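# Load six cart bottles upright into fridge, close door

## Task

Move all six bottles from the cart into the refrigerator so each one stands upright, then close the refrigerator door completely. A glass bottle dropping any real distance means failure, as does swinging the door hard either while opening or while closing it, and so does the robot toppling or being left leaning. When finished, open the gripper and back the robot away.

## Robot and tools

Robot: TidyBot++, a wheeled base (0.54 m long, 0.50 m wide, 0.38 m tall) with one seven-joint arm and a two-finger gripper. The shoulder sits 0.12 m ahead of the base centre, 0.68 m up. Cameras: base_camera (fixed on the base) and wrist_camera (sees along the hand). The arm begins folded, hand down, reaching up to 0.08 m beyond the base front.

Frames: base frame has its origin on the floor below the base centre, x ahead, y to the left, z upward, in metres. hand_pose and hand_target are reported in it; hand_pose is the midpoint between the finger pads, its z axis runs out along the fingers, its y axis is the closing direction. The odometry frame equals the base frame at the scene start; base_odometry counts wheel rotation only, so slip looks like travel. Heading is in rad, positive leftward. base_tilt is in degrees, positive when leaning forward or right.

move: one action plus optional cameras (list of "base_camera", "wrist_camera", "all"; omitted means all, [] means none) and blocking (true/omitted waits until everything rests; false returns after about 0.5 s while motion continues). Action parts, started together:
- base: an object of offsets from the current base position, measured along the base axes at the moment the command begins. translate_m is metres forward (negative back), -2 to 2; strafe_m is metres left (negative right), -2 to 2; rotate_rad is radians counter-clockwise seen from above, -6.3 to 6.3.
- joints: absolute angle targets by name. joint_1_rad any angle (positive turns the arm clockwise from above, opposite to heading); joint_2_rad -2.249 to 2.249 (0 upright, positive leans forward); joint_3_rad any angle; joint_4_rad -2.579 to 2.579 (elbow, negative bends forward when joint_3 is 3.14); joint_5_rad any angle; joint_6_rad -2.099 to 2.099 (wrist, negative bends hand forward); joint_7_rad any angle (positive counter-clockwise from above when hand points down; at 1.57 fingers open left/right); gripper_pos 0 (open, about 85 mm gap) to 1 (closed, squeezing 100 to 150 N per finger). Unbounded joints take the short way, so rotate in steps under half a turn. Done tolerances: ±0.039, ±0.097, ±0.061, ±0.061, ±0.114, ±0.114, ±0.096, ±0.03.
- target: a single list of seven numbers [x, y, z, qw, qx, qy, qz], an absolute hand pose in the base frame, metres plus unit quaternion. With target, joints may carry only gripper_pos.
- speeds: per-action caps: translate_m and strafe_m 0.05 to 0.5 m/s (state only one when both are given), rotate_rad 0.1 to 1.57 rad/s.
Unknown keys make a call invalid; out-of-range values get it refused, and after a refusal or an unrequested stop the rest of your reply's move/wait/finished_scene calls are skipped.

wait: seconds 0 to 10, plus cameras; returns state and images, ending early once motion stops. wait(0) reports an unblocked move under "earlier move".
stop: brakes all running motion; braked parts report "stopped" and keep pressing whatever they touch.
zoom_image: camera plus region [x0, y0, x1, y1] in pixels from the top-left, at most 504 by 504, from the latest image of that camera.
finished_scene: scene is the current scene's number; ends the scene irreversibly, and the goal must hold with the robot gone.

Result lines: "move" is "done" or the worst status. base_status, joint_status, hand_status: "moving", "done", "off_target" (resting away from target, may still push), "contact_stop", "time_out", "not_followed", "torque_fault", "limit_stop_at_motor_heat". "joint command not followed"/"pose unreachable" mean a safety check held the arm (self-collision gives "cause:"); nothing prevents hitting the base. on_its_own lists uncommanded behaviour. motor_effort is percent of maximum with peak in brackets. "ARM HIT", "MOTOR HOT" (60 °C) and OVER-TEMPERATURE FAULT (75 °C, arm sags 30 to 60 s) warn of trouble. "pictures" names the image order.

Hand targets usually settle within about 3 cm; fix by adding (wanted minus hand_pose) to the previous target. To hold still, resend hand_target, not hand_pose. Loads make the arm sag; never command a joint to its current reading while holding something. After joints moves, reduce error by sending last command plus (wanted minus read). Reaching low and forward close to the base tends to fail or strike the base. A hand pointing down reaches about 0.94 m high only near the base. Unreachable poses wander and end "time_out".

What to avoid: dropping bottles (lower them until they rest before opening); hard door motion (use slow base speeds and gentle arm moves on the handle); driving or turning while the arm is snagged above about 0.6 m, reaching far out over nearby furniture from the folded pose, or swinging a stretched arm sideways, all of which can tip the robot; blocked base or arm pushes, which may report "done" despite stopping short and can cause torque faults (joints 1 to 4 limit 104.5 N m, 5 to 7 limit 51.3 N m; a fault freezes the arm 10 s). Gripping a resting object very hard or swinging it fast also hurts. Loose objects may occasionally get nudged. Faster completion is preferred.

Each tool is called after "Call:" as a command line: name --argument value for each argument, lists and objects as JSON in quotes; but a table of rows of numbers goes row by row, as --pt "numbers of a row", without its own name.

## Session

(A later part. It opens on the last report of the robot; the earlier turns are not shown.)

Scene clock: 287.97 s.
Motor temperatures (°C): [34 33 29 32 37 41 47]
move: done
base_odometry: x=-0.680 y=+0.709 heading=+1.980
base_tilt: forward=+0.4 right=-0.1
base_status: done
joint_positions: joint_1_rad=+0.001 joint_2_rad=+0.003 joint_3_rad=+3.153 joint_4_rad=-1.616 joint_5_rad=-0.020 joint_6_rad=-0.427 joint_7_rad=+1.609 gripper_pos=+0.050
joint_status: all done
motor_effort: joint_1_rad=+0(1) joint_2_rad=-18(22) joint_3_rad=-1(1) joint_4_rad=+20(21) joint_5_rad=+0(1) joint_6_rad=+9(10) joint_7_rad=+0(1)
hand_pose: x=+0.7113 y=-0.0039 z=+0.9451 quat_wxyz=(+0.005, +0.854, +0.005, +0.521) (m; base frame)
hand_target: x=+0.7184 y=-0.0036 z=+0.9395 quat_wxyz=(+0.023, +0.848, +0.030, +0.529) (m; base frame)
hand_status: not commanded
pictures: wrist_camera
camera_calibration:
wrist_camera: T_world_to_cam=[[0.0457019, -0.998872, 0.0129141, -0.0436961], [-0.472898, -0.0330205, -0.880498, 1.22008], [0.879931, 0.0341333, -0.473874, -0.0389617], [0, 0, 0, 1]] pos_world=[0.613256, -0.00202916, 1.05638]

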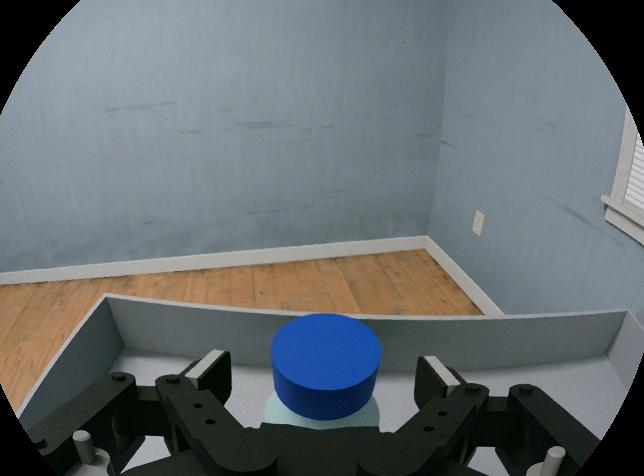

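Call:
move --base '{"translate_m": 0.022, "strafe_m": -0.001}' --joints '{"joint_2_rad": 0.042, "joint_4_rad": -1.79, "joint_6_rad": -0.195}' --speeds '{"translate_m": 0.1}' --cameras '["wrist_camera"]'

Scene clock: 289.80 s.
Motor temperatures (°C): [34 33 29 31 37 41 47]
move: done
base_odometry: x=-0.688 y=+0.729 heading=+1.980
base_tilt: forward=+0.4 right=+0.0
base_status: done
joint_positions: joint_1_rad=+0.001 joint_2_rad=+0.026 joint_3_rad=+3.153 joint_4_rad=-1.768 joint_5_rad=-0.020 joint_6_rad=-0.253 joint_7_rad=+1.609 gripper_pos=+0.050
joint_status: all done
motor_effort: joint_1_rad=+0(2) joint_2_rad=-20(22) joint_3_rad=+0(1) joint_4_rad=+20(22) joint_5_rad=+0(0) joint_6_rad=+8(10) joint_7_rad=+0(1)
hand_pose: x=+0.7133 y=-0.0048 z=+0.8899 quat_wxyz=(+0.007, +0.854, +0.004, +0.520) (m; base frame)
hand_target: x=+0.7199 y=-0.0036 z=+0.8839 quat_wxyz=(+0.023, +0.848, +0.030, +0.528) (m; base frame)
hand_status: not commanded
pictures: wrist_camera
camera_calibration:
wrist_camera: T_world_to_cam=[[0.0423731, -0.99901, 0.0135519, -0.0422239], [-0.474529, -0.03206, -0.879656, 1.17284], [0.87922, 0.030843, -0.475417, -0.0649879], [0, 0, 0, 1]] pos_world=[0.615473, -0.00257648, 1.00137]

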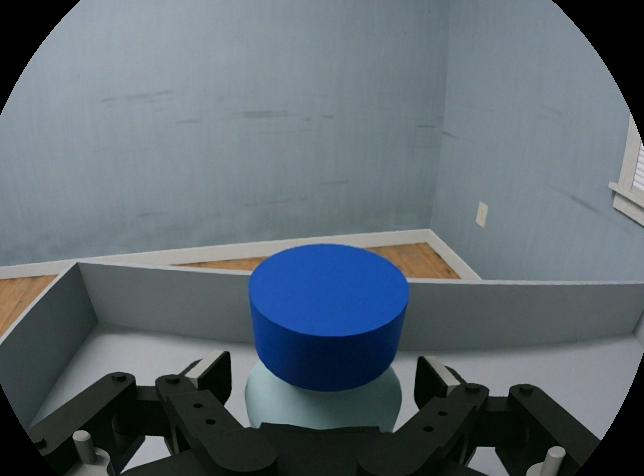

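Call:
move --base '{"translate_m": 0.007}' --joints '{"joint_2_rad": 0.07, "joint_4_rad": -1.93, "joint_6_rad": -0.035}' --speeds '{"translate_m": 0.1}' --cameras '["wrist_camera"]'

Scene clock: 291.43 s.
Motor temperatures (°C): [34 33 29 31 37 41 47]
move: done
base_odometry: x=-0.691 y=+0.736 heading=+1.980
base_tilt: forward=+0.4 right=+0.0
base_status: done
joint_positions: joint_1_rad=+0.001 joint_2_rad=+0.051 joint_3_rad=+3.153 joint_4_rad=-1.907 joint_5_rad=-0.020 joint_6_rad=-0.093 joint_7_rad=+1.609 gripper_pos=+0.050
joint_status: all done
motor_effort: joint_1_rad=+1(2) joint_2_rad=-20(23) joint_3_rad=+0(1) joint_4_rad=+19(20) joint_5_rad=+0(1) joint_6_rad=+8(9) joint_7_rad=+0(1)
hand_pose: x=+0.7076 y=-0.0057 z=+0.8393 quat_wxyz=(+0.008, +0.855, +0.003, +0.518) (m; base frame)
hand_target: x=+0.7127 y=-0.0035 z=+0.8313 quat_wxyz=(+0.023, +0.850, +0.030, +0.525) (m; base frame)
hand_status: not commanded
pictures: wrist_camera
camera_calibration:
wrist_camera: T_world_to_cam=[[0.0394309, -0.999116, 0.0145861, -0.0409409], [-0.477977, -0.0316788, -0.877801, 1.12654], [0.877487, 0.0276407, -0.478804, -0.0799658], [0, 0, 0, 1]] pos_world=[0.610243, -0.003007, 0.951186]

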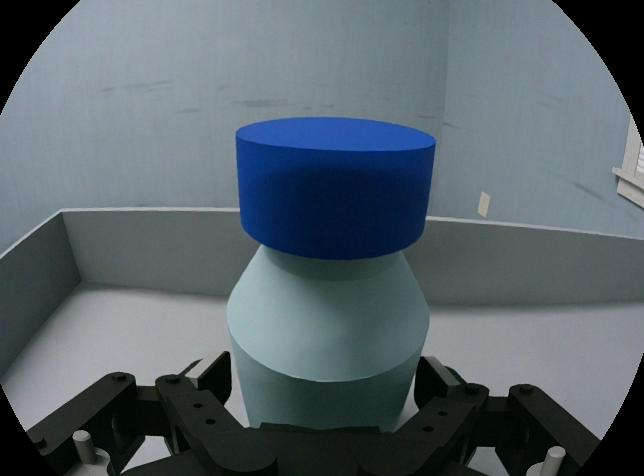

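Call:
move --base '{"strafe_m": -0.002}' --speeds '{"strafe_m": 0.1}' --cameras '[]'

Call:
move --joints '{"gripper_pos": 0.5}' --cameras '["wrist_camera"]'

Call:
move --joints '{"joint_2_rad": -0.01, "joint_4_rad": -1.33, "joint_6_rad": -0.69}' --cameras '["wrist_camera"]'

Scene clock: 292.50 s.
Motor temperatures (°C): [34 33 29 31 37 41 47]
move: done
base_odometry: x=-0.690 y=+0.737 heading=+1.981
base_tilt: forward=+0.4 right=+0.0
base_status: done
joint_positions: joint_1_rad=+0.001 joint_2_rad=+0.051 joint_3_rad=+3.153 joint_4_rad=-1.907 joint_5_rad=-0.020 joint_6_rad=-0.092 joint_7_rad=+1.609 gripper_pos=+0.050
joint_status: not commanded
motor_effort: joint_1_rad=+0(4) joint_2_rad=-20(20) joint_3_rad=+0(5) joint_4_rad=+19(19) joint_5_rad=+0(0) joint_6_rad=+9(9) joint_7_rad=+0(1)
hand_pose: x=+0.7078 y=-0.0055 z=+0.8397 quat_wxyz=(+0.008, +0.855, +0.003, +0.519) (m; base frame)
hand_target: x=+0.7127 y=-0.0035 z=+0.8313 quat_wxyz=(+0.023, +0.850, +0.030, +0.525) (m; base frame)
hand_status: not commanded
pictures: none
No camera images: "cameras" was empty.

Scene clock: 293.30 s.
Motor temperatures (°C): [34 33 29 31 37 41 47]
move: off_target
base_odometry: x=-0.690 y=+0.737 heading=+1.981
base_tilt: forward=+0.4 right=+0.0
base_status: not commanded
joint_positions: joint_1_rad=+0.001 joint_2_rad=+0.051 joint_3_rad=+3.153 joint_4_rad=-1.908 joint_5_rad=-0.020 joint_6_rad=-0.089 joint_7_rad=+1.609 gripper_pos=+0.243
joint_status: gripper_pos off_target (ended at +0.243, target +0.500)
motor_effort: joint_1_rad=+1(1) joint_2_rad=-18(20) joint_3_rad=+0(1) joint_4_rad=+18(20) joint_5_rad=+1(1) joint_6_rad=+9(10) joint_7_rad=+1(1)
hand_pose: x=+0.7081 y=-0.0054 z=+0.8403 quat_wxyz=(+0.008, +0.854, +0.003, +0.520) (m; base frame)
hand_target: x=+0.7127 y=-0.0035 z=+0.8313 quat_wxyz=(+0.023, +0.850, +0.030, +0.525) (m; base frame)
hand_status: not commanded
pictures: wrist_camera
camera_calibration:
wrist_camera: T_world_to_cam=[[0.0398443, -0.999097, 0.0147597, -0.0411323], [-0.474861, -0.0319302, -0.879481, 1.12682], [0.879158, 0.0280335, -0.475704, -0.083665], [0, 0, 0, 1]] pos_world=[0.610274, -0.0027703, 0.951821]

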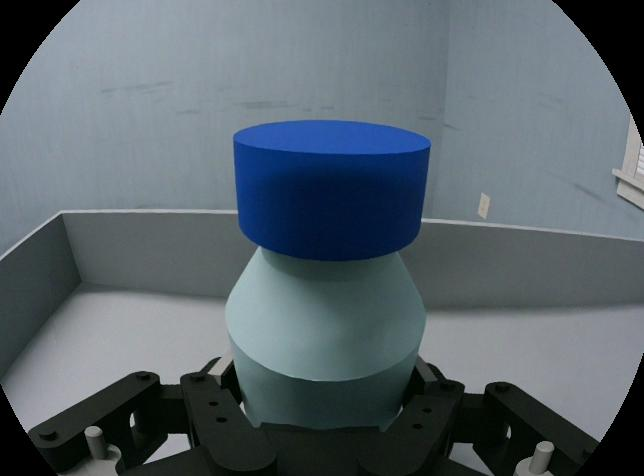

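Scene clock: 295.43 s.
Motor temperatures (°C): [34 33 29 32 37 41 47]
move: off_target
base_odometry: x=-0.690 y=+0.737 heading=+1.981
base_tilt: forward=+0.4 right=+0.0
base_status: not commanded
joint_positions: joint_1_rad=+0.001 joint_2_rad=+0.023 joint_3_rad=+3.153 joint_4_rad=-1.402 joint_5_rad=-0.020 joint_6_rad=-0.655 joint_7_rad=+1.609 gripper_pos=+0.243
joint_status: joint_4_rad off_target (ended at -1.402, target -1.330); the others done
motor_effort: joint_1_rad=+0(1) joint_2_rad=-24(27) joint_3_rad=+0(1) joint_4_rad=+24(26) joint_5_rad=+0(1) joint_6_rad=+12(14) joint_7_rad=+0(1)
hand_pose: x=+0.7116 y=-0.0023 z=+0.9961 quat_wxyz=(+0.004, +0.863, +0.008, +0.506) (m; base frame)
hand_target: x=+0.7012 y=-0.0036 z=+1.0482 quat_wxyz=(+0.023, +0.844, +0.030, +0.536) (m; base frame)
hand_status: not commanded
pictures: wrist_camera
camera_calibration:
wrist_camera: T_world_to_cam=[[0.0511594, -0.998627, 0.011219, -0.0449682], [-0.503085, -0.0354739, -0.863509, 1.26976], [0.862722, 0.0385325, -0.504209, 0.0273339], [0, 0, 0, 1]] pos_world=[0.617514, -0.00091654, 1.11073]

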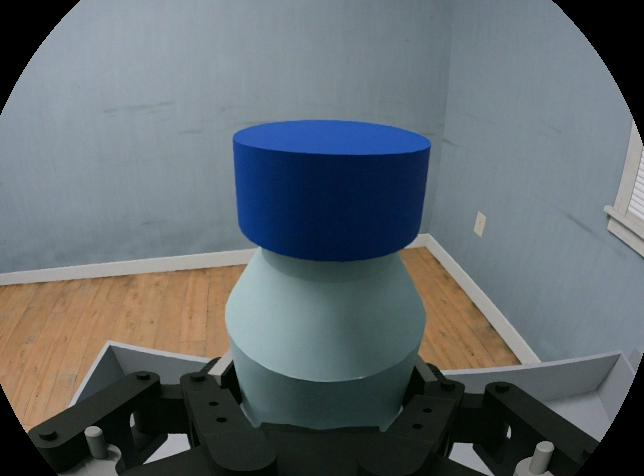

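Call:
move --base '{"translate_m": -0.25}' --joints '{"joint_2_rad": -0.19, "joint_4_rad": -1.36, "joint_6_rad": -0.82}' --speeds '{"translate_m": 0.4}' --cameras '[]'

Call:
move --base '{"translate_m": -0.302, "strafe_m": 0.903, "rotate_rad": -4.509}' --joints '{"joint_1_rad": 0.301}'

Scene clock: 298.23 s.
Motor temperatures (°C): [34 33 29 32 37 41 47]
move: done
base_odometry: x=-0.590 y=+0.507 heading=+1.981
base_tilt: forward=+0.4 right=+0.0
base_status: done
joint_positions: joint_1_rad=+0.001 joint_2_rad=-0.182 joint_3_rad=+3.152 joint_4_rad=-1.402 joint_5_rad=-0.020 joint_6_rad=-0.789 joint_7_rad=+1.609 gripper_pos=+0.243
joint_status: all done
motor_effort: joint_1_rad=+0(2) joint_2_rad=-16(29) joint_3_rad=+0(1) joint_4_rad=+23(26) joint_5_rad=+0(1) joint_6_rad=+12(13) joint_7_rad=+0(1)
hand_pose: x=+0.6199 y=-0.0005 z=+1.0715 quat_wxyz=(+0.003, +0.844, +0.009, +0.536) (m; base frame)
hand_target: x=+0.6134 y=-0.0034 z=+1.0909 quat_wxyz=(+0.023, +0.838, +0.029, +0.544) (m; base frame)
hand_status: not commanded
pictures: none
No camera images: "cameras" was empty.

Scene clock: 303.33 s.
Motor temperatures (°C): [34 33 29 32 37 41 47]
move: done
base_odometry: x=-1.298 y=-0.130 heading=-2.527
base_tilt: forward=+0.4 right=-0.1
base_status: done
joint_positions: joint_1_rad=+0.297 joint_2_rad=-0.170 joint_3_rad=+3.152 joint_4_rad=-1.402 joint_5_rad=-0.020 joint_6_rad=-0.790 joint_7_rad=+1.609 gripper_pos=+0.243
joint_status: all done
motor_effort: joint_1_rad=+0(3) joint_2_rad=-16(20) joint_3_rad=+0(4) joint_4_rad=+24(24) joint_5_rad=+0(2) joint_6_rad=+12(13) joint_7_rad=-1(1)
hand_pose: x=+0.6026 y=-0.1478 z=+1.0651 quat_wxyz=(+0.081, +0.839, -0.116, +0.525) (m; base frame)
hand_target: x=+0.5902 y=-0.1498 z=+1.0909 quat_wxyz=(+0.104, +0.833, -0.097, +0.534) (m; base frame)
hand_status: not commanded
pictures: base_camera, wrist_camera
camera_calibration:
wrist_camera: T_world_to_cam=[[-0.238699, -0.970997, 0.013682, -0.00935893], [-0.442639, 0.0962515, -0.891519, 1.28228], [0.864346, -0.218861, -0.452776, 0.0679961], [0, 0, 0, 1]] pos_world=[0.50658, -0.117627, 1.17409]

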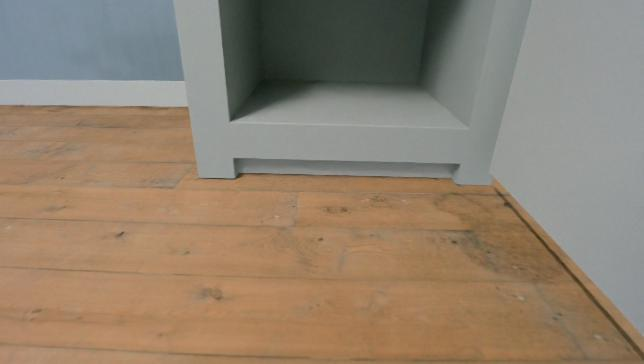

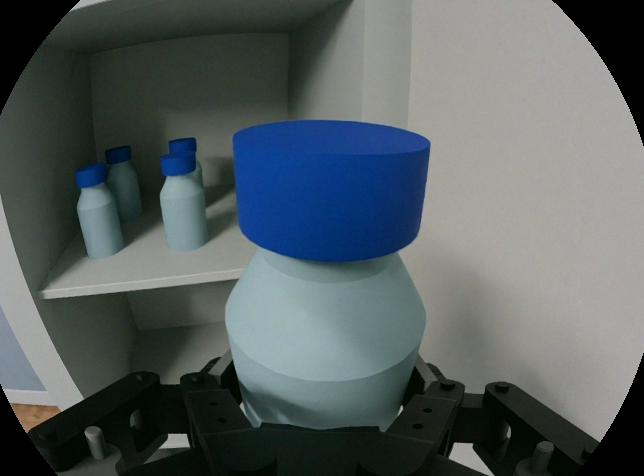

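Call:
move --base '{"translate_m": 0.415, "strafe_m": -0.007}' --speeds '{"translate_m": 0.3}' --cameras '["wrist_camera"]'

Call:
move --joints '{"joint_2_rad": -0.19, "joint_4_rad": -1.56, "joint_6_rad": -0.57}' --cameras '["wrist_camera"]'

Scene clock: 306.43 s.
Motor temperatures (°C): [34 33 29 32 37 41 47]
move: done
base_odometry: x=-1.641 y=-0.363 heading=-2.528
base_tilt: forward=+0.4 right=+0.0
base_status: done
joint_positions: joint_1_rad=+0.297 joint_2_rad=-0.169 joint_3_rad=+3.152 joint_4_rad=-1.402 joint_5_rad=-0.020 joint_6_rad=-0.791 joint_7_rad=+1.609 gripper_pos=+0.243
joint_status: not commanded
motor_effort: joint_1_rad=+0(1) joint_2_rad=-17(20) joint_3_rad=+0(2) joint_4_rad=+23(24) joint_5_rad=+0(1) joint_6_rad=+12(13) joint_7_rad=+0(1)
hand_pose: x=+0.6026 y=-0.1478 z=+1.0643 quat_wxyz=(+0.081, +0.840, -0.116, +0.524) (m; base frame)
hand_target: x=+0.5902 y=-0.1498 z=+1.0909 quat_wxyz=(+0.104, +0.833, -0.097, +0.534) (m; base frame)
hand_status: not commanded
pictures: wrist_camera
camera_calibration:
wrist_camera: T_world_to_cam=[[-0.238656, -0.97101, 0.0135343, -0.0092186], [-0.444799, 0.096913, -0.890372, 1.28169], [0.863248, -0.218513, -0.455033, 0.0707647], [0, 0, 0, 1]] pos_world=[0.506804, -0.1177, 1.1735]

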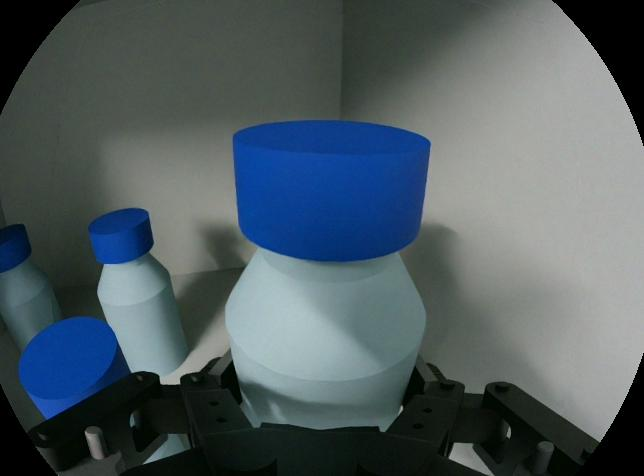

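Scene clock: 307.63 s.
Motor temperatures (°C): [34 33 29 32 37 41 47]
move: done
base_odometry: x=-1.641 y=-0.363 heading=-2.528
base_tilt: forward=+0.4 right=+0.0
base_status: not commanded
joint_positions: joint_1_rad=+0.297 joint_2_rad=-0.169 joint_3_rad=+3.152 joint_4_rad=-1.563 joint_5_rad=-0.020 joint_6_rad=-0.657 joint_7_rad=+1.609 gripper_pos=+0.243
joint_status: all done
motor_effort: joint_1_rad=+0(1) joint_2_rad=-17(19) joint_3_rad=+0(1) joint_4_rad=+24(25) joint_5_rad=+0(0) joint_6_rad=+12(13) joint_7_rad=+0(1)
hand_pose: x=+0.6111 y=-0.1511 z=+1.0082 quat_wxyz=(+0.079, +0.847, -0.118, +0.513) (m; base frame)
hand_target: x=+0.6136 y=-0.1572 z=+1.0454 quat_wxyz=(+0.108, +0.819, -0.095, +0.555) (m; base frame)
hand_status: not commanded
pictures: wrist_camera
camera_calibration:
wrist_camera: T_world_to_cam=[[-0.240791, -0.970513, 0.0111661, -0.00581325], [-0.466533, 0.105647, -0.878172, 1.23817], [0.851097, -0.216665, -0.478215, 0.0682097], [0, 0, 0, 1]] pos_world=[0.518197, -0.121672, 1.12001]

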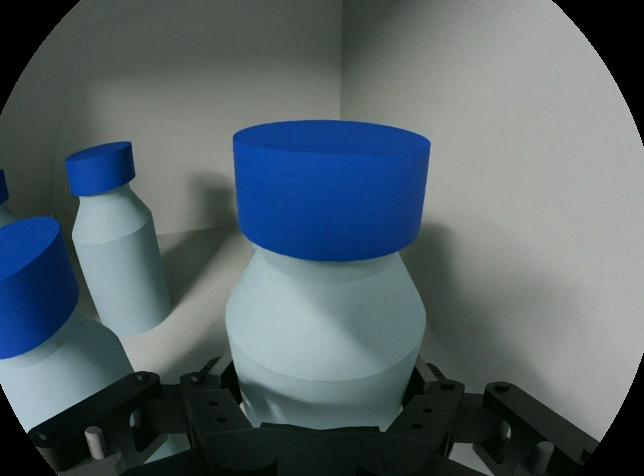

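Call:
move --joints '{"joint_2_rad": -0.19, "joint_4_rad": -1.605, "joint_6_rad": -0.515}' --cameras '[]'

Call:
move --joints '{"joint_2_rad": -0.19, "joint_4_rad": -1.635, "joint_6_rad": -0.485}' --cameras '[]'

Call:
move --joints '{"joint_2_rad": -0.19, "joint_4_rad": -1.655, "joint_6_rad": -0.47}' --cameras '["wrist_camera"]'

Scene clock: 309.70 s.
Motor temperatures (°C): [34 33 29 32 37 41 47]
move: done
base_odometry: x=-1.641 y=-0.363 heading=-2.528
base_tilt: forward=+0.4 right=+0.0
base_status: not commanded
joint_positions: joint_1_rad=+0.297 joint_2_rad=-0.169 joint_3_rad=+3.152 joint_4_rad=-1.607 joint_5_rad=-0.020 joint_6_rad=-0.598 joint_7_rad=+1.609 gripper_pos=+0.243
joint_status: all done
motor_effort: joint_1_rad=+1(1) joint_2_rad=-17(18) joint_3_rad=+0(1) joint_4_rad=+24(25) joint_5_rad=+0(0) joint_6_rad=+12(13) joint_7_rad=+0(1)
hand_pose: x=+0.6152 y=-0.1526 z=+0.9991 quat_wxyz=(+0.081, +0.842, -0.118, +0.519) (m; base frame)
hand_target: x=+0.6171 y=-0.1583 z=+1.0344 quat_wxyz=(+0.109, +0.817, -0.095, +0.559) (m; base frame)
hand_status: not commanded
pictures: none
No camera images: "cameras" was empty.

Scene clock: 310.37 s.
Motor temperatures (°C): [34 33 29 32 37 41 47]
move: done
base_odometry: x=-1.641 y=-0.363 heading=-2.528
base_tilt: forward=+0.4 right=+0.0
base_status: not commanded
joint_positions: joint_1_rad=+0.297 joint_2_rad=-0.169 joint_3_rad=+3.152 joint_4_rad=-1.636 joint_5_rad=-0.020 joint_6_rad=-0.567 joint_7_rad=+1.609 gripper_pos=+0.243
joint_status: all done
motor_effort: joint_1_rad=+0(1) joint_2_rad=-17(19) joint_3_rad=+0(1) joint_4_rad=+24(25) joint_5_rad=+0(0) joint_6_rad=+12(13) joint_7_rad=+0(1)
hand_pose: x=+0.6164 y=-0.1532 z=+0.9903 quat_wxyz=(+0.081, +0.842, -0.118, +0.520) (m; base frame)
hand_target: x=+0.6183 y=-0.1587 z=+1.0250 quat_wxyz=(+0.109, +0.817, -0.095, +0.559) (m; base frame)
hand_status: not commanded
pictures: none
No camera images: "cameras" was empty.

Scene clock: 310.97 s.
Motor temperatures (°C): [34 33 29 32 37 41 47]
move: done
base_odometry: x=-1.641 y=-0.363 heading=-2.528
base_tilt: forward=+0.4 right=+0.0
base_status: not commanded
joint_positions: joint_1_rad=+0.297 joint_2_rad=-0.169 joint_3_rad=+3.152 joint_4_rad=-1.654 joint_5_rad=-0.020 joint_6_rad=-0.551 joint_7_rad=+1.609 gripper_pos=+0.243
joint_status: all done
motor_effort: joint_1_rad=+0(1) joint_2_rad=-17(18) joint_3_rad=+0(1) joint_4_rad=+24(25) joint_5_rad=+0(0) joint_6_rad=+12(14) joint_7_rad=-1(1)
hand_pose: x=+0.6166 y=-0.1533 z=+0.9843 quat_wxyz=(+0.081, +0.843, -0.119, +0.519) (m; base frame)
hand_target: x=+0.6185 y=-0.1587 z=+1.0173 quat_wxyz=(+0.109, +0.818, -0.095, +0.557) (m; base frame)
hand_status: not commanded
pictures: wrist_camera
camera_calibration:
wrist_camera: T_world_to_cam=[[-0.242998, -0.969954, 0.0118547, -0.00564724], [-0.453242, 0.102727, -0.885448, 1.21847], [0.857627, -0.220536, -0.464586, 0.0335419], [0, 0, 0, 1]] pos_world=[0.522124, -0.12325, 1.09455]

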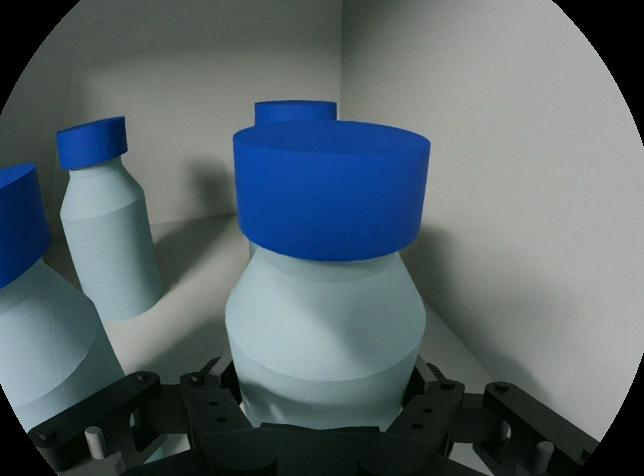

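Call:
move --joints '{"joint_2_rad": -0.19, "joint_4_rad": -1.675, "joint_6_rad": -0.46}' --cameras '[]'

Call:
move --joints '{"joint_2_rad": -0.19, "joint_4_rad": -1.69, "joint_6_rad": -0.49}' --cameras '["wrist_camera"]'

Scene clock: 311.83 s.
Motor temperatures (°C): [34 33 29 32 37 41 47]
move: done
base_odometry: x=-1.641 y=-0.363 heading=-2.528
base_tilt: forward=+0.4 right=+0.0
base_status: not commanded
joint_positions: joint_1_rad=+0.297 joint_2_rad=-0.173 joint_3_rad=+3.152 joint_4_rad=-1.664 joint_5_rad=-0.020 joint_6_rad=-0.535 joint_7_rad=+1.609 gripper_pos=+0.243
joint_status: all done
motor_effort: joint_1_rad=+1(1) joint_2_rad=-15(17) joint_3_rad=+0(1) joint_4_rad=+23(24) joint_5_rad=+0(1) joint_6_rad=+11(12) joint_7_rad=+0(0)
hand_pose: x=+0.6166 y=-0.1534 z=+0.9843 quat_wxyz=(+0.082, +0.840, -0.118, +0.523) (m; base frame)
hand_target: x=+0.6180 y=-0.1586 z=+1.0082 quat_wxyz=(+0.108, +0.821, -0.095, +0.553) (m; base frame)
hand_status: not commanded
pictures: none
No camera images: "cameras" was empty.

Scene clock: 312.37 s.
Motor temperatures (°C): [34 33 29 32 37 41 47]
move: done
base_odometry: x=-1.641 y=-0.363 heading=-2.528
base_tilt: forward=+0.4 right=+0.0
base_status: not commanded
joint_positions: joint_1_rad=+0.297 joint_2_rad=-0.173 joint_3_rad=+3.152 joint_4_rad=-1.665 joint_5_rad=-0.020 joint_6_rad=-0.535 joint_7_rad=+1.609 gripper_pos=+0.243
joint_status: all done
motor_effort: joint_1_rad=+1(1) joint_2_rad=-15(16) joint_3_rad=+0(1) joint_4_rad=+20(23) joint_5_rad=+1(1) joint_6_rad=+8(12) joint_7_rad=+0(0)
hand_pose: x=+0.6164 y=-0.1533 z=+0.9842 quat_wxyz=(+0.082, +0.840, -0.118, +0.523) (m; base frame)
hand_target: x=+0.6132 y=-0.1570 z=+0.9905 quat_wxyz=(+0.104, +0.833, -0.097, +0.534) (m; base frame)
hand_status: not commanded
pictures: wrist_camera
camera_calibration:
wrist_camera: T_world_to_cam=[[-0.243419, -0.969843, 0.0123359, -0.00592278], [-0.445583, 0.100521, -0.889579, 1.21733], [0.861512, -0.222037, -0.456615, 0.0232695], [0, 0, 0, 1]] pos_world=[0.520935, -0.122945, 1.09361]

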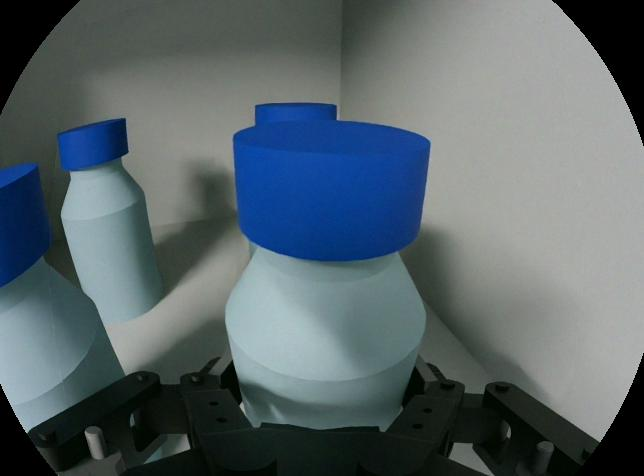

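Call:
move --joints '{"gripper_pos": 0.04}' --cameras '["wrist_camera"]'

Scene clock: 313.47 s.
Motor temperatures (°C): [34 33 29 32 37 41 47]
move: done
base_odometry: x=-1.641 y=-0.363 heading=-2.528
base_tilt: forward=+0.4 right=+0.0
base_status: not commanded
joint_positions: joint_1_rad=+0.297 joint_2_rad=-0.179 joint_3_rad=+3.152 joint_4_rad=-1.667 joint_5_rad=-0.020 joint_6_rad=-0.535 joint_7_rad=+1.609 gripper_pos=+0.040
joint_status: all done
motor_effort: joint_1_rad=+0(1) joint_2_rad=-13(16) joint_3_rad=+0(1) joint_4_rad=+20(22) joint_5_rad=+0(1) joint_6_rad=+9(10) joint_7_rad=+0(1)
hand_pose: x=+0.6144 y=-0.1527 z=+0.9861 quat_wxyz=(+0.082, +0.839, -0.118, +0.525) (m; base frame)
hand_target: x=+0.6132 y=-0.1570 z=+0.9905 quat_wxyz=(+0.104, +0.833, -0.097, +0.534) (m; base frame)
hand_status: not commanded
pictures: wrist_camera
camera_calibration:
wrist_camera: T_world_to_cam=[[-0.243461, -0.96983, 0.0125106, -0.0059784], [-0.442275, 0.0995284, -0.89134, 1.21757], [0.863203, -0.22254, -0.453162, 0.0214623], [0, 0, 0, 1]] pos_world=[0.51852, -0.122205, 1.09507]

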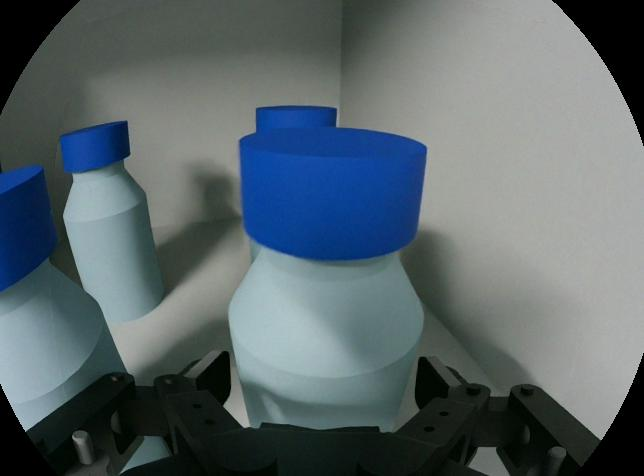

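Call:
move --base '{"translate_m": -0.08, "strafe_m": 0.0235}' --speeds '{"translate_m": 0.15}' --cameras '["wrist_camera"]'

Scene clock: 315.10 s.
Motor temperatures (°C): [34 33 29 32 37 41 47]
move: done
base_odometry: x=-1.562 y=-0.337 heading=-2.528
base_tilt: forward=+0.4 right=+0.0
base_status: done
joint_positions: joint_1_rad=+0.297 joint_2_rad=-0.191 joint_3_rad=+3.152 joint_4_rad=-1.667 joint_5_rad=-0.020 joint_6_rad=-0.535 joint_7_rad=+1.609 gripper_pos=+0.040
joint_status: not commanded
motor_effort: joint_1_rad=+0(1) joint_2_rad=-13(17) joint_3_rad=+0(1) joint_4_rad=+20(20) joint_5_rad=+0(0) joint_6_rad=+9(9) joint_7_rad=+0(1)
hand_pose: x=+0.6110 y=-0.1517 z=+0.9920 quat_wxyz=(+0.083, +0.836, -0.118, +0.529) (m; base frame)
hand_target: x=+0.6132 y=-0.1570 z=+0.9905 quat_wxyz=(+0.104, +0.833, -0.097, +0.534) (m; base frame)
hand_status: not commanded
pictures: wrist_camera
camera_calibration:
wrist_camera: T_world_to_cam=[[-0.24369, -0.969765, 0.0131118, -0.00636059], [-0.432497, 0.0965607, -0.89645, 1.21988], [0.868079, -0.224127, -0.442951, 0.0139104], [0, 0, 0, 1]] pos_world=[0.513969, -0.120843, 1.0998]

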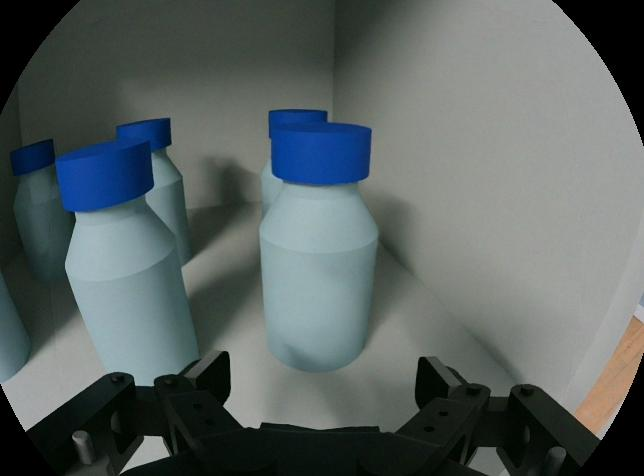

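Call:
move --base '{"translate_m": -0.75}' --speeds '{"translate_m": 0.4}' --cameras '["base_camera", "wrist_camera"]'

Scene clock: 325.40 s.
Motor temperatures (°C): [34 33 29 31 37 41 47]
move: done
base_odometry: x=-0.948 y=+0.095 heading=-2.529
base_tilt: forward=+0.4 right=+0.0
base_status: done
joint_positions: joint_1_rad=+0.297 joint_2_rad=-0.195 joint_3_rad=+3.151 joint_4_rad=-1.667 joint_5_rad=-0.020 joint_6_rad=-0.535 joint_7_rad=+1.609 gripper_pos=+0.040
joint_status: not commanded
motor_effort: joint_1_rad=+1(2) joint_2_rad=-13(16) joint_3_rad=+0(1) joint_4_rad=+19(21) joint_5_rad=+0(0) joint_6_rad=+8(9) joint_7_rad=+0(1)
hand_pose: x=+0.6098 y=-0.1513 z=+0.9941 quat_wxyz=(+0.083, +0.835, -0.118, +0.531) (m; base frame)
hand_target: x=+0.6132 y=-0.1570 z=+0.9905 quat_wxyz=(+0.104, +0.833, -0.097, +0.534) (m; base frame)
hand_status: not commanded
pictures: base_camera, wrist_camera
camera_calibration:
wrist_camera: T_world_to_cam=[[-0.24363, -0.969777, 0.0133412, -0.00652333], [-0.429009, 0.0954195, -0.898246, 1.22068], [0.869825, -0.224563, -0.43929, 0.011217], [0, 0, 0, 1]] pos_world=[0.512336, -0.120284, 1.10149]

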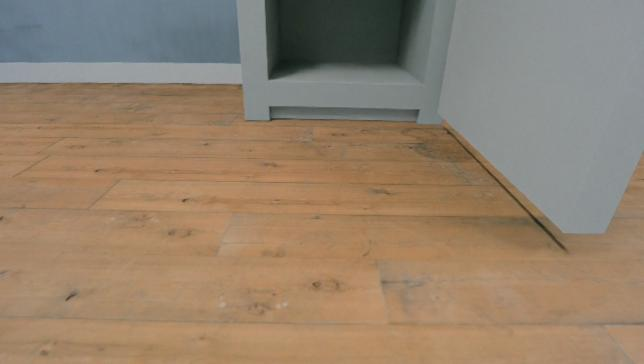

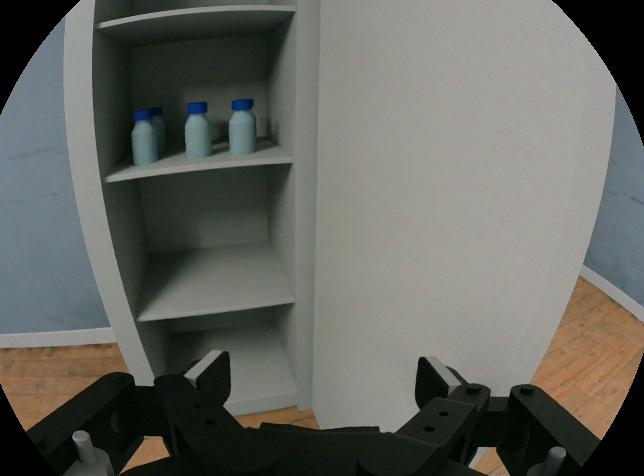

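Call:
move --base '{"translate_m": 0.271, "strafe_m": -1.235, "rotate_rad": 0.958}' --joints '{"joint_1_rad": 0.0, "joint_2_rad": -0.589, "joint_4_rad": -1.784, "joint_6_rad": -0.855, "gripper_pos": 1.0}'

Scene clock: 331.03 s.
Motor temperatures (°C): [34 33 29 31 37 41 47]
move: done
base_odometry: x=-1.880 y=+0.949 heading=-1.570
base_tilt: forward=+0.4 right=+0.0
base_status: done
joint_positions: joint_1_rad=+0.013 joint_2_rad=-0.590 joint_3_rad=+3.150 joint_4_rad=-1.757 joint_5_rad=-0.020 joint_6_rad=-0.802 joint_7_rad=+1.609 gripper_pos=+0.999
joint_status: all done
motor_effort: joint_1_rad=+1(2) joint_2_rad=+0(14) joint_3_rad=+1(2) joint_4_rad=+19(21) joint_5_rad=+0(1) joint_6_rad=+9(10) joint_7_rad=+0(1)
hand_pose: x=+0.4611 y=-0.0026 z=+1.0344 quat_wxyz=(+0.005, +0.833, +0.005, +0.553) (m; base frame)
hand_target: x=+0.4540 y=-0.0025 z=+1.0036 quat_wxyz=(+0.020, +0.854, +0.030, +0.519) (m; base frame)
hand_status: not commanded
pictures: base_camera, wrist_camera
camera_calibration:
wrist_camera: T_world_to_cam=[[0.0449453, -0.998885, 0.0144274, -0.033398], [-0.403803, -0.0313751, -0.914308, 1.18356], [0.913741, 0.0352679, -0.404763, 0.136351], [0, 0, 0, 1]] pos_world=[0.354839, -0.0010351, 1.13781]

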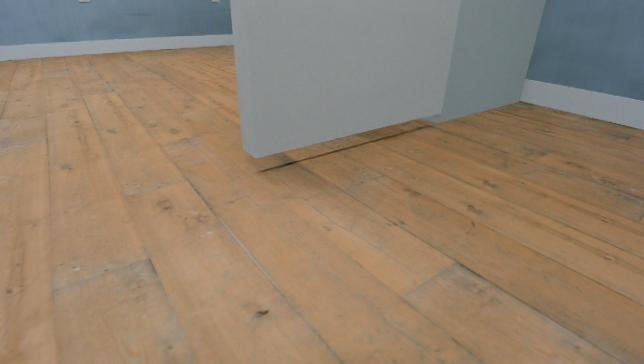

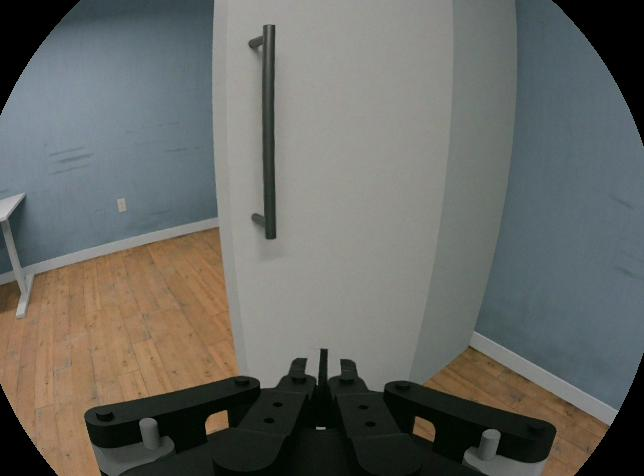

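Call:
move --joints '{"joint_2_rad": 0.54, "joint_4_rad": -2.054, "joint_6_rad": 0.75}'

Scene clock: 334.87 s.
Motor temperatures (°C): [34 33 29 31 37 41 47]
move: done
base_odometry: x=-1.880 y=+0.949 heading=-1.570
base_tilt: forward=+0.4 right=+0.0
base_status: not commanded
joint_positions: joint_1_rad=+0.013 joint_2_rad=+0.515 joint_3_rad=+3.150 joint_4_rad=-2.028 joint_5_rad=-0.020 joint_6_rad=+0.691 joint_7_rad=+1.609 gripper_pos=+0.999
joint_status: all done
motor_effort: joint_1_rad=+1(1) joint_2_rad=-29(32) joint_3_rad=+0(1) joint_4_rad=+14(20) joint_5_rad=+0(1) joint_6_rad=+9(10) joint_7_rad=-1(1)
hand_pose: x=+0.8024 y=-0.0163 z=+0.7021 quat_wxyz=(+0.020, +0.799, -0.001, +0.601) (m; base frame)
hand_target: x=+0.7988 y=-0.0035 z=+0.6902 quat_wxyz=(+0.028, +0.796, +0.030, +0.604) (m; base frame)
hand_status: not commanded
pictures: base_camera, wrist_camera
camera_calibration:
wrist_camera: T_world_to_cam=[[0.0159161, -0.999213, 0.0363316, -0.049676], [-0.295576, -0.0394142, -0.954506, 0.958374], [0.955186, 0.00445323, -0.295971, -0.419598], [0, 0, 0, 1]] pos_world=[0.684858, -0.00999486, 0.792389]

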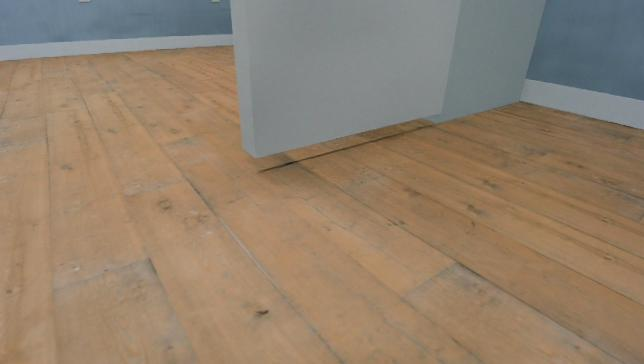

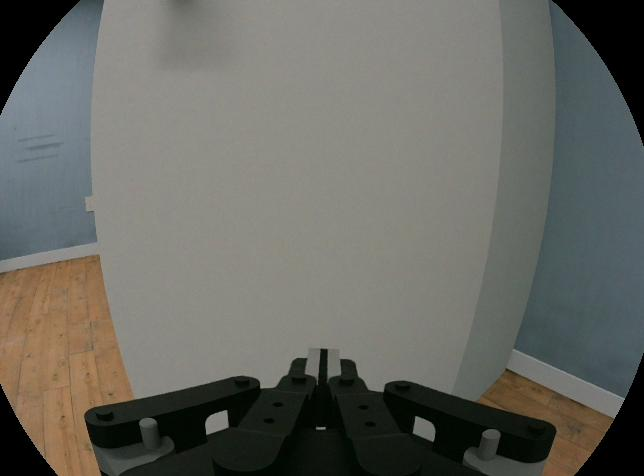

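Call:
move --base '{"translate_m": 0.16}' --speeds '{"translate_m": 0.2}' --cameras '["wrist_camera"]'

Call:
move --base '{"translate_m": 0.15}' --speeds '{"translate_m": 0.08}' --cameras '["base_camera", "wrist_camera"]'

Scene clock: 336.87 s.
Motor temperatures (°C): [34 33 29 31 37 41 47]
move: done
base_odometry: x=-1.880 y=+0.789 heading=-1.570
base_tilt: forward=+0.4 right=+0.0
base_status: done
joint_positions: joint_1_rad=+0.012 joint_2_rad=+0.517 joint_3_rad=+3.150 joint_4_rad=-2.032 joint_5_rad=-0.020 joint_6_rad=+0.695 joint_7_rad=+1.609 gripper_pos=+0.999
joint_status: not commanded
motor_effort: joint_1_rad=+0(1) joint_2_rad=-29(31) joint_3_rad=-1(2) joint_4_rad=+14(15) joint_5_rad=+0(0) joint_6_rad=+9(10) joint_7_rad=+0(1)
hand_pose: x=+0.8012 y=-0.0157 z=+0.6998 quat_wxyz=(+0.019, +0.800, -0.001, +0.600) (m; base frame)
hand_target: x=+0.7988 y=-0.0035 z=+0.6902 quat_wxyz=(+0.028, +0.796, +0.030, +0.604) (m; base frame)
hand_status: not commanded
pictures: wrist_camera
camera_calibration:
wrist_camera: T_world_to_cam=[[0.0168879, -0.999197, 0.0363374, -0.0497177], [-0.29767, -0.0397191, -0.953842, 0.957107], [0.95452, 0.00529185, -0.298101, -0.417161], [0, 0, 0, 1]] pos_world=[0.68393, -0.00945479, 0.790379]

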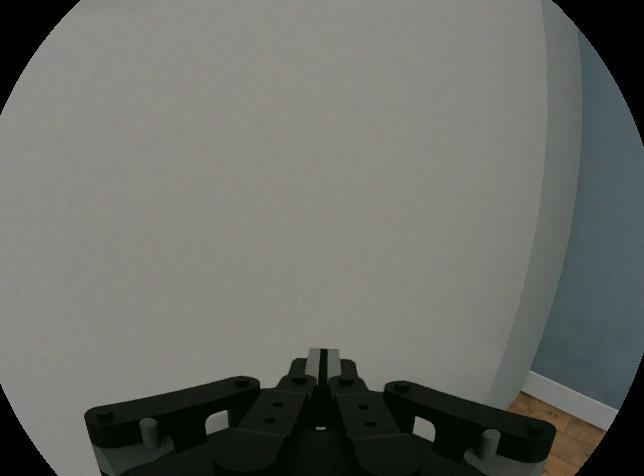

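Scene clock: 339.23 s.
Motor temperatures (°C): [34 33 29 31 37 41 47]
move: done
base_odometry: x=-1.881 y=+0.639 heading=-1.571
base_tilt: forward=+0.4 right=+0.0
base_status: done
joint_positions: joint_1_rad=+0.011 joint_2_rad=+0.518 joint_3_rad=+3.157 joint_4_rad=-2.074 joint_5_rad=-0.020 joint_6_rad=+0.699 joint_7_rad=+1.609 gripper_pos=+0.999
joint_status: not commanded
motor_effort: joint_1_rad=+0(8) joint_2_rad=-29(31) joint_3_rad=+0(8) joint_4_rad=+13(21) joint_5_rad=+0(5) joint_6_rad=+9(12) joint_7_rad=+0(1)
hand_pose: x=+0.7869 y=-0.0187 z=+0.6811 quat_wxyz=(+0.022, +0.811, -0.002, +0.584) (m; base frame)
hand_target: x=+0.7988 y=-0.0035 z=+0.6902 quat_wxyz=(+0.028, +0.796, +0.030, +0.604) (m; base frame)
hand_status: not commanded
pictures: base_camera, wrist_camera
camera_calibration:
wrist_camera: T_world_to_cam=[[0.013165, -0.999168, 0.0385997, -0.0504922], [-0.334072, -0.04078, -0.941665, 0.95518], [0.942456, -0.000498032, -0.334331, -0.374964], [0, 0, 0, 1]] pos_world=[0.67315, -0.0116847, 0.776046]

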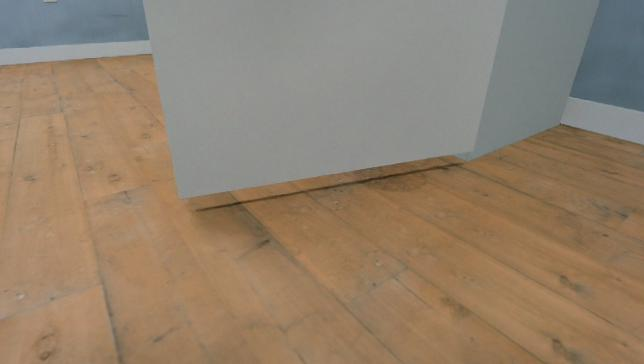

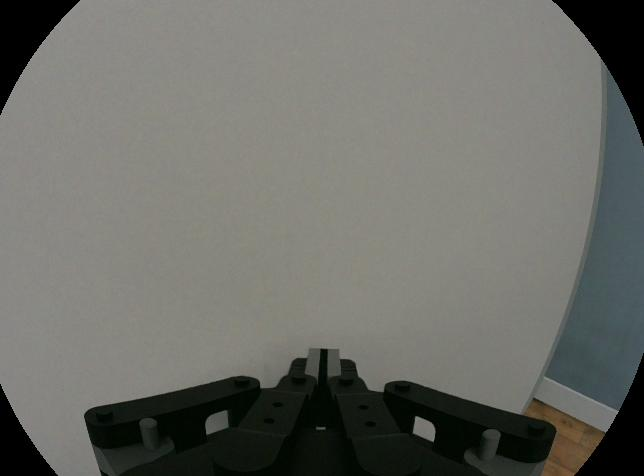

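Call:
move --base '{"translate_m": 0.25}' --speeds '{"translate_m": 0.08}' --cameras '["base_camera", "wrist_camera"]'

Scene clock: 343.27 s.
Motor temperatures (°C): [34 33 29 31 37 41 47]
move: done
base_odometry: x=-1.881 y=+0.389 heading=-1.571
base_tilt: forward=+0.4 right=-0.1
base_status: done
joint_positions: joint_1_rad=+0.011 joint_2_rad=+0.519 joint_3_rad=+3.158 joint_4_rad=-2.081 joint_5_rad=-0.020 joint_6_rad=+0.701 joint_7_rad=+1.609 gripper_pos=+0.999
joint_status: not commanded
motor_effort: joint_1_rad=+1(4) joint_2_rad=-28(30) joint_3_rad=-1(4) joint_4_rad=+13(25) joint_5_rad=+0(3) joint_6_rad=+9(14) joint_7_rad=+0(1)
hand_pose: x=+0.7843 y=-0.0193 z=+0.6773 quat_wxyz=(+0.023, +0.813, -0.002, +0.582) (m; base frame)
hand_target: x=+0.7988 y=-0.0035 z=+0.6902 quat_wxyz=(+0.028, +0.796, +0.030, +0.604) (m; base frame)
hand_status: not commanded
pictures: base_camera, wrist_camera
camera_calibration:
wrist_camera: T_world_to_cam=[[0.0124635, -0.999174, 0.0386825, -0.0503866], [-0.340423, -0.0406146, -0.939395, 0.954216], [0.94019, -0.00146028, -0.340648, -0.367717], [0, 0, 0, 1]] pos_world=[0.671189, -0.0121269, 0.773073]

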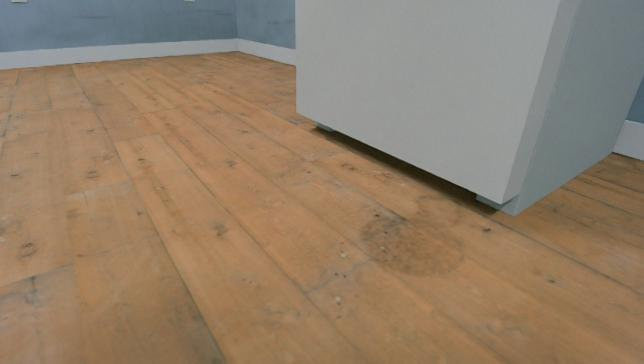

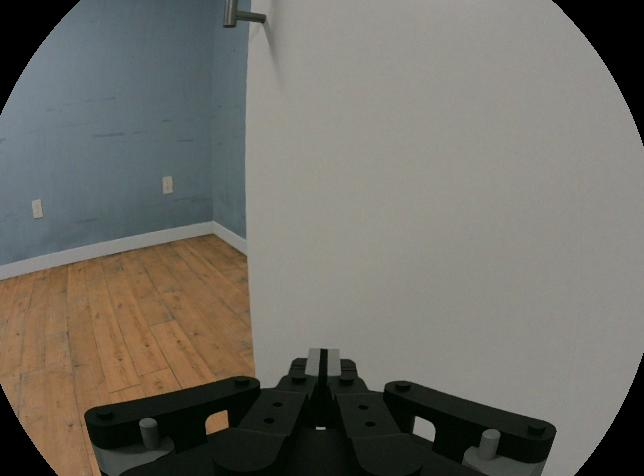

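Call:
wait --seconds 0.3 --cameras '["base_camera", "wrist_camera"]'

Scene clock: 344.37 s.
Motor temperatures (°C): [34 33 29 31 37 41 47]
base_odometry: x=-1.881 y=+0.389 heading=-1.571
base_tilt: forward=+0.4 right=+0.0
base_status: done
joint_positions: joint_1_rad=+0.011 joint_2_rad=+0.519 joint_3_rad=+3.158 joint_4_rad=-2.081 joint_5_rad=-0.020 joint_6_rad=+0.701 joint_7_rad=+1.609 gripper_pos=+0.999
joint_status: not commanded
motor_effort: joint_1_rad=+1(4) joint_2_rad=-29(30) joint_3_rad=+0(4) joint_4_rad=+13(25) joint_5_rad=+0(3) joint_6_rad=+9(14) joint_7_rad=-1(1)
hand_pose: x=+0.7843 y=-0.0193 z=+0.6773 quat_wxyz=(+0.023, +0.813, -0.002, +0.582) (m; base frame)
hand_target: x=+0.7988 y=-0.0035 z=+0.6902 quat_wxyz=(+0.028, +0.796, +0.030, +0.604) (m; base frame)
hand_status: not commanded
wait: 0.30 s; at rest from the start
pictures: base_camera, wrist_camera
camera_calibration:
wrist_camera: T_world_to_cam=[[0.0124635, -0.999174, 0.0386825, -0.0503866], [-0.340423, -0.0406146, -0.939395, 0.954216], [0.94019, -0.00146028, -0.340648, -0.367717], [0, 0, 0, 1]] pos_world=[0.671189, -0.0121269, 0.773073]

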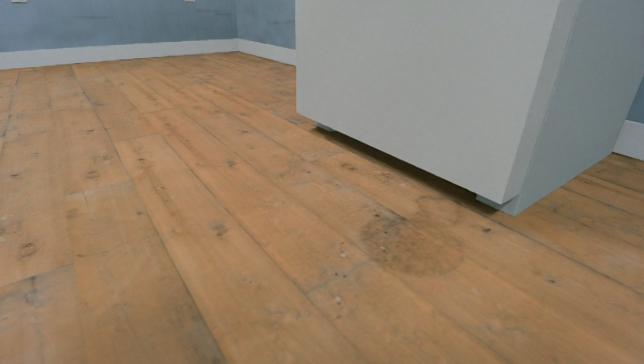

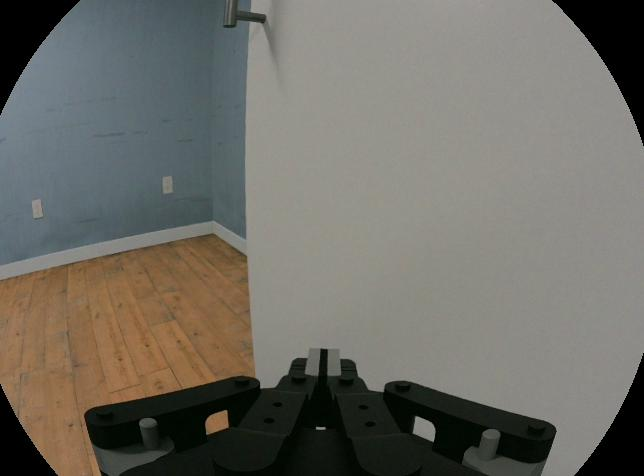

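Call:
zoom_image --camera "base_camera" --region '[270, 80, 600, 240]'

Scaled by 1.527.

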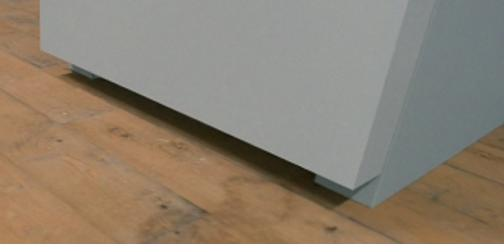

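Call:
move --base '{"strafe_m": 0.75}' --cameras '[]'

Call:
move --base '{"translate_m": 0.57, "strafe_m": -0.015, "rotate_rad": -0.944}'

Scene clock: 348.27 s.
Motor temperatures (°C): [34 33 29 31 37 42 47]
move: done
base_odometry: x=-1.131 y=+0.388 heading=-1.571
base_tilt: forward=+0.4 right=+0.0
base_status: done
joint_positions: joint_1_rad=+0.003 joint_2_rad=+0.519 joint_3_rad=+3.153 joint_4_rad=-2.081 joint_5_rad=-0.020 joint_6_rad=+0.701 joint_7_rad=+1.609 gripper_pos=+0.999
joint_status: not commanded
motor_effort: joint_1_rad=+0(3) joint_2_rad=-29(30) joint_3_rad=+0(2) joint_4_rad=+13(14) joint_5_rad=+0(1) joint_6_rad=+9(10) joint_7_rad=+0(1)
hand_pose: x=+0.7844 y=-0.0116 z=+0.6773 quat_wxyz=(+0.018, +0.813, +0.002, +0.582) (m; base frame)
hand_target: x=+0.7988 y=-0.0035 z=+0.6902 quat_wxyz=(+0.028, +0.796, +0.030, +0.604) (m; base frame)
hand_status: not commanded
pictures: none
No camera images: "cameras" was empty.

Scene clock: 350.93 s.
Motor temperatures (°C): [34 33 29 31 37 42 47]
move: done
base_odometry: x=-1.146 y=-0.182 heading=-2.516
base_tilt: forward=+0.4 right=-0.1
base_status: done
joint_positions: joint_1_rad=-0.002 joint_2_rad=+0.519 joint_3_rad=+3.149 joint_4_rad=-2.080 joint_5_rad=-0.020 joint_6_rad=+0.702 joint_7_rad=+1.609 gripper_pos=+0.999
joint_status: not commanded
motor_effort: joint_1_rad=+0(4) joint_2_rad=-28(32) joint_3_rad=+0(3) joint_4_rad=+13(14) joint_5_rad=+0(1) joint_6_rad=+9(10) joint_7_rad=+0(1)
hand_pose: x=+0.7850 y=-0.0057 z=+0.6779 quat_wxyz=(+0.015, +0.813, +0.005, +0.583) (m; base frame)
hand_target: x=+0.7988 y=-0.0035 z=+0.6902 quat_wxyz=(+0.028, +0.796, +0.030, +0.604) (m; base frame)
hand_status: not commanded
pictures: base_camera, wrist_camera
camera_calibration:
wrist_camera: T_world_to_cam=[[0.0328939, -0.998859, 0.0346117, -0.0500485], [-0.338093, -0.0437094, -0.940097, 0.954215], [0.940538, 0.0192215, -0.339145, -0.369362], [0, 0, 0, 1]] pos_world=[0.671659, -0.00118361, 0.773519]

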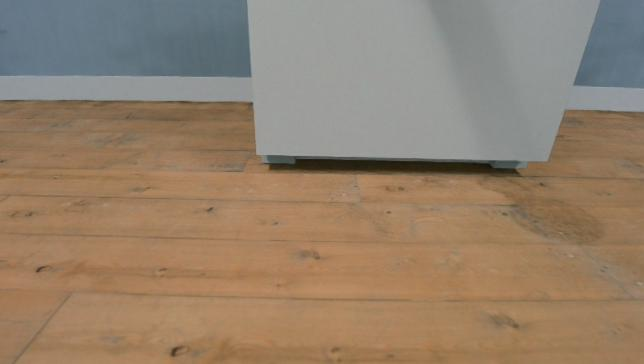

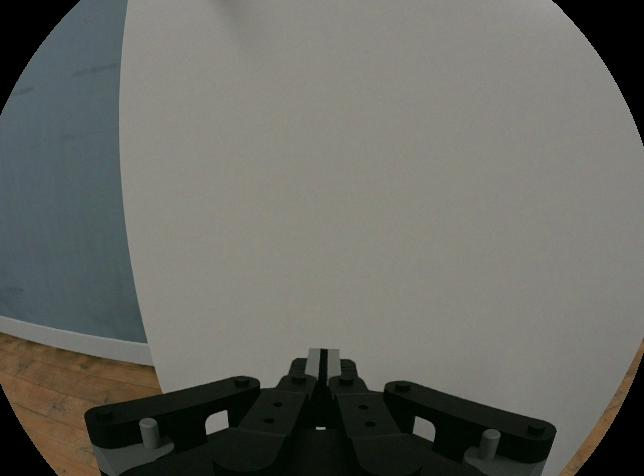

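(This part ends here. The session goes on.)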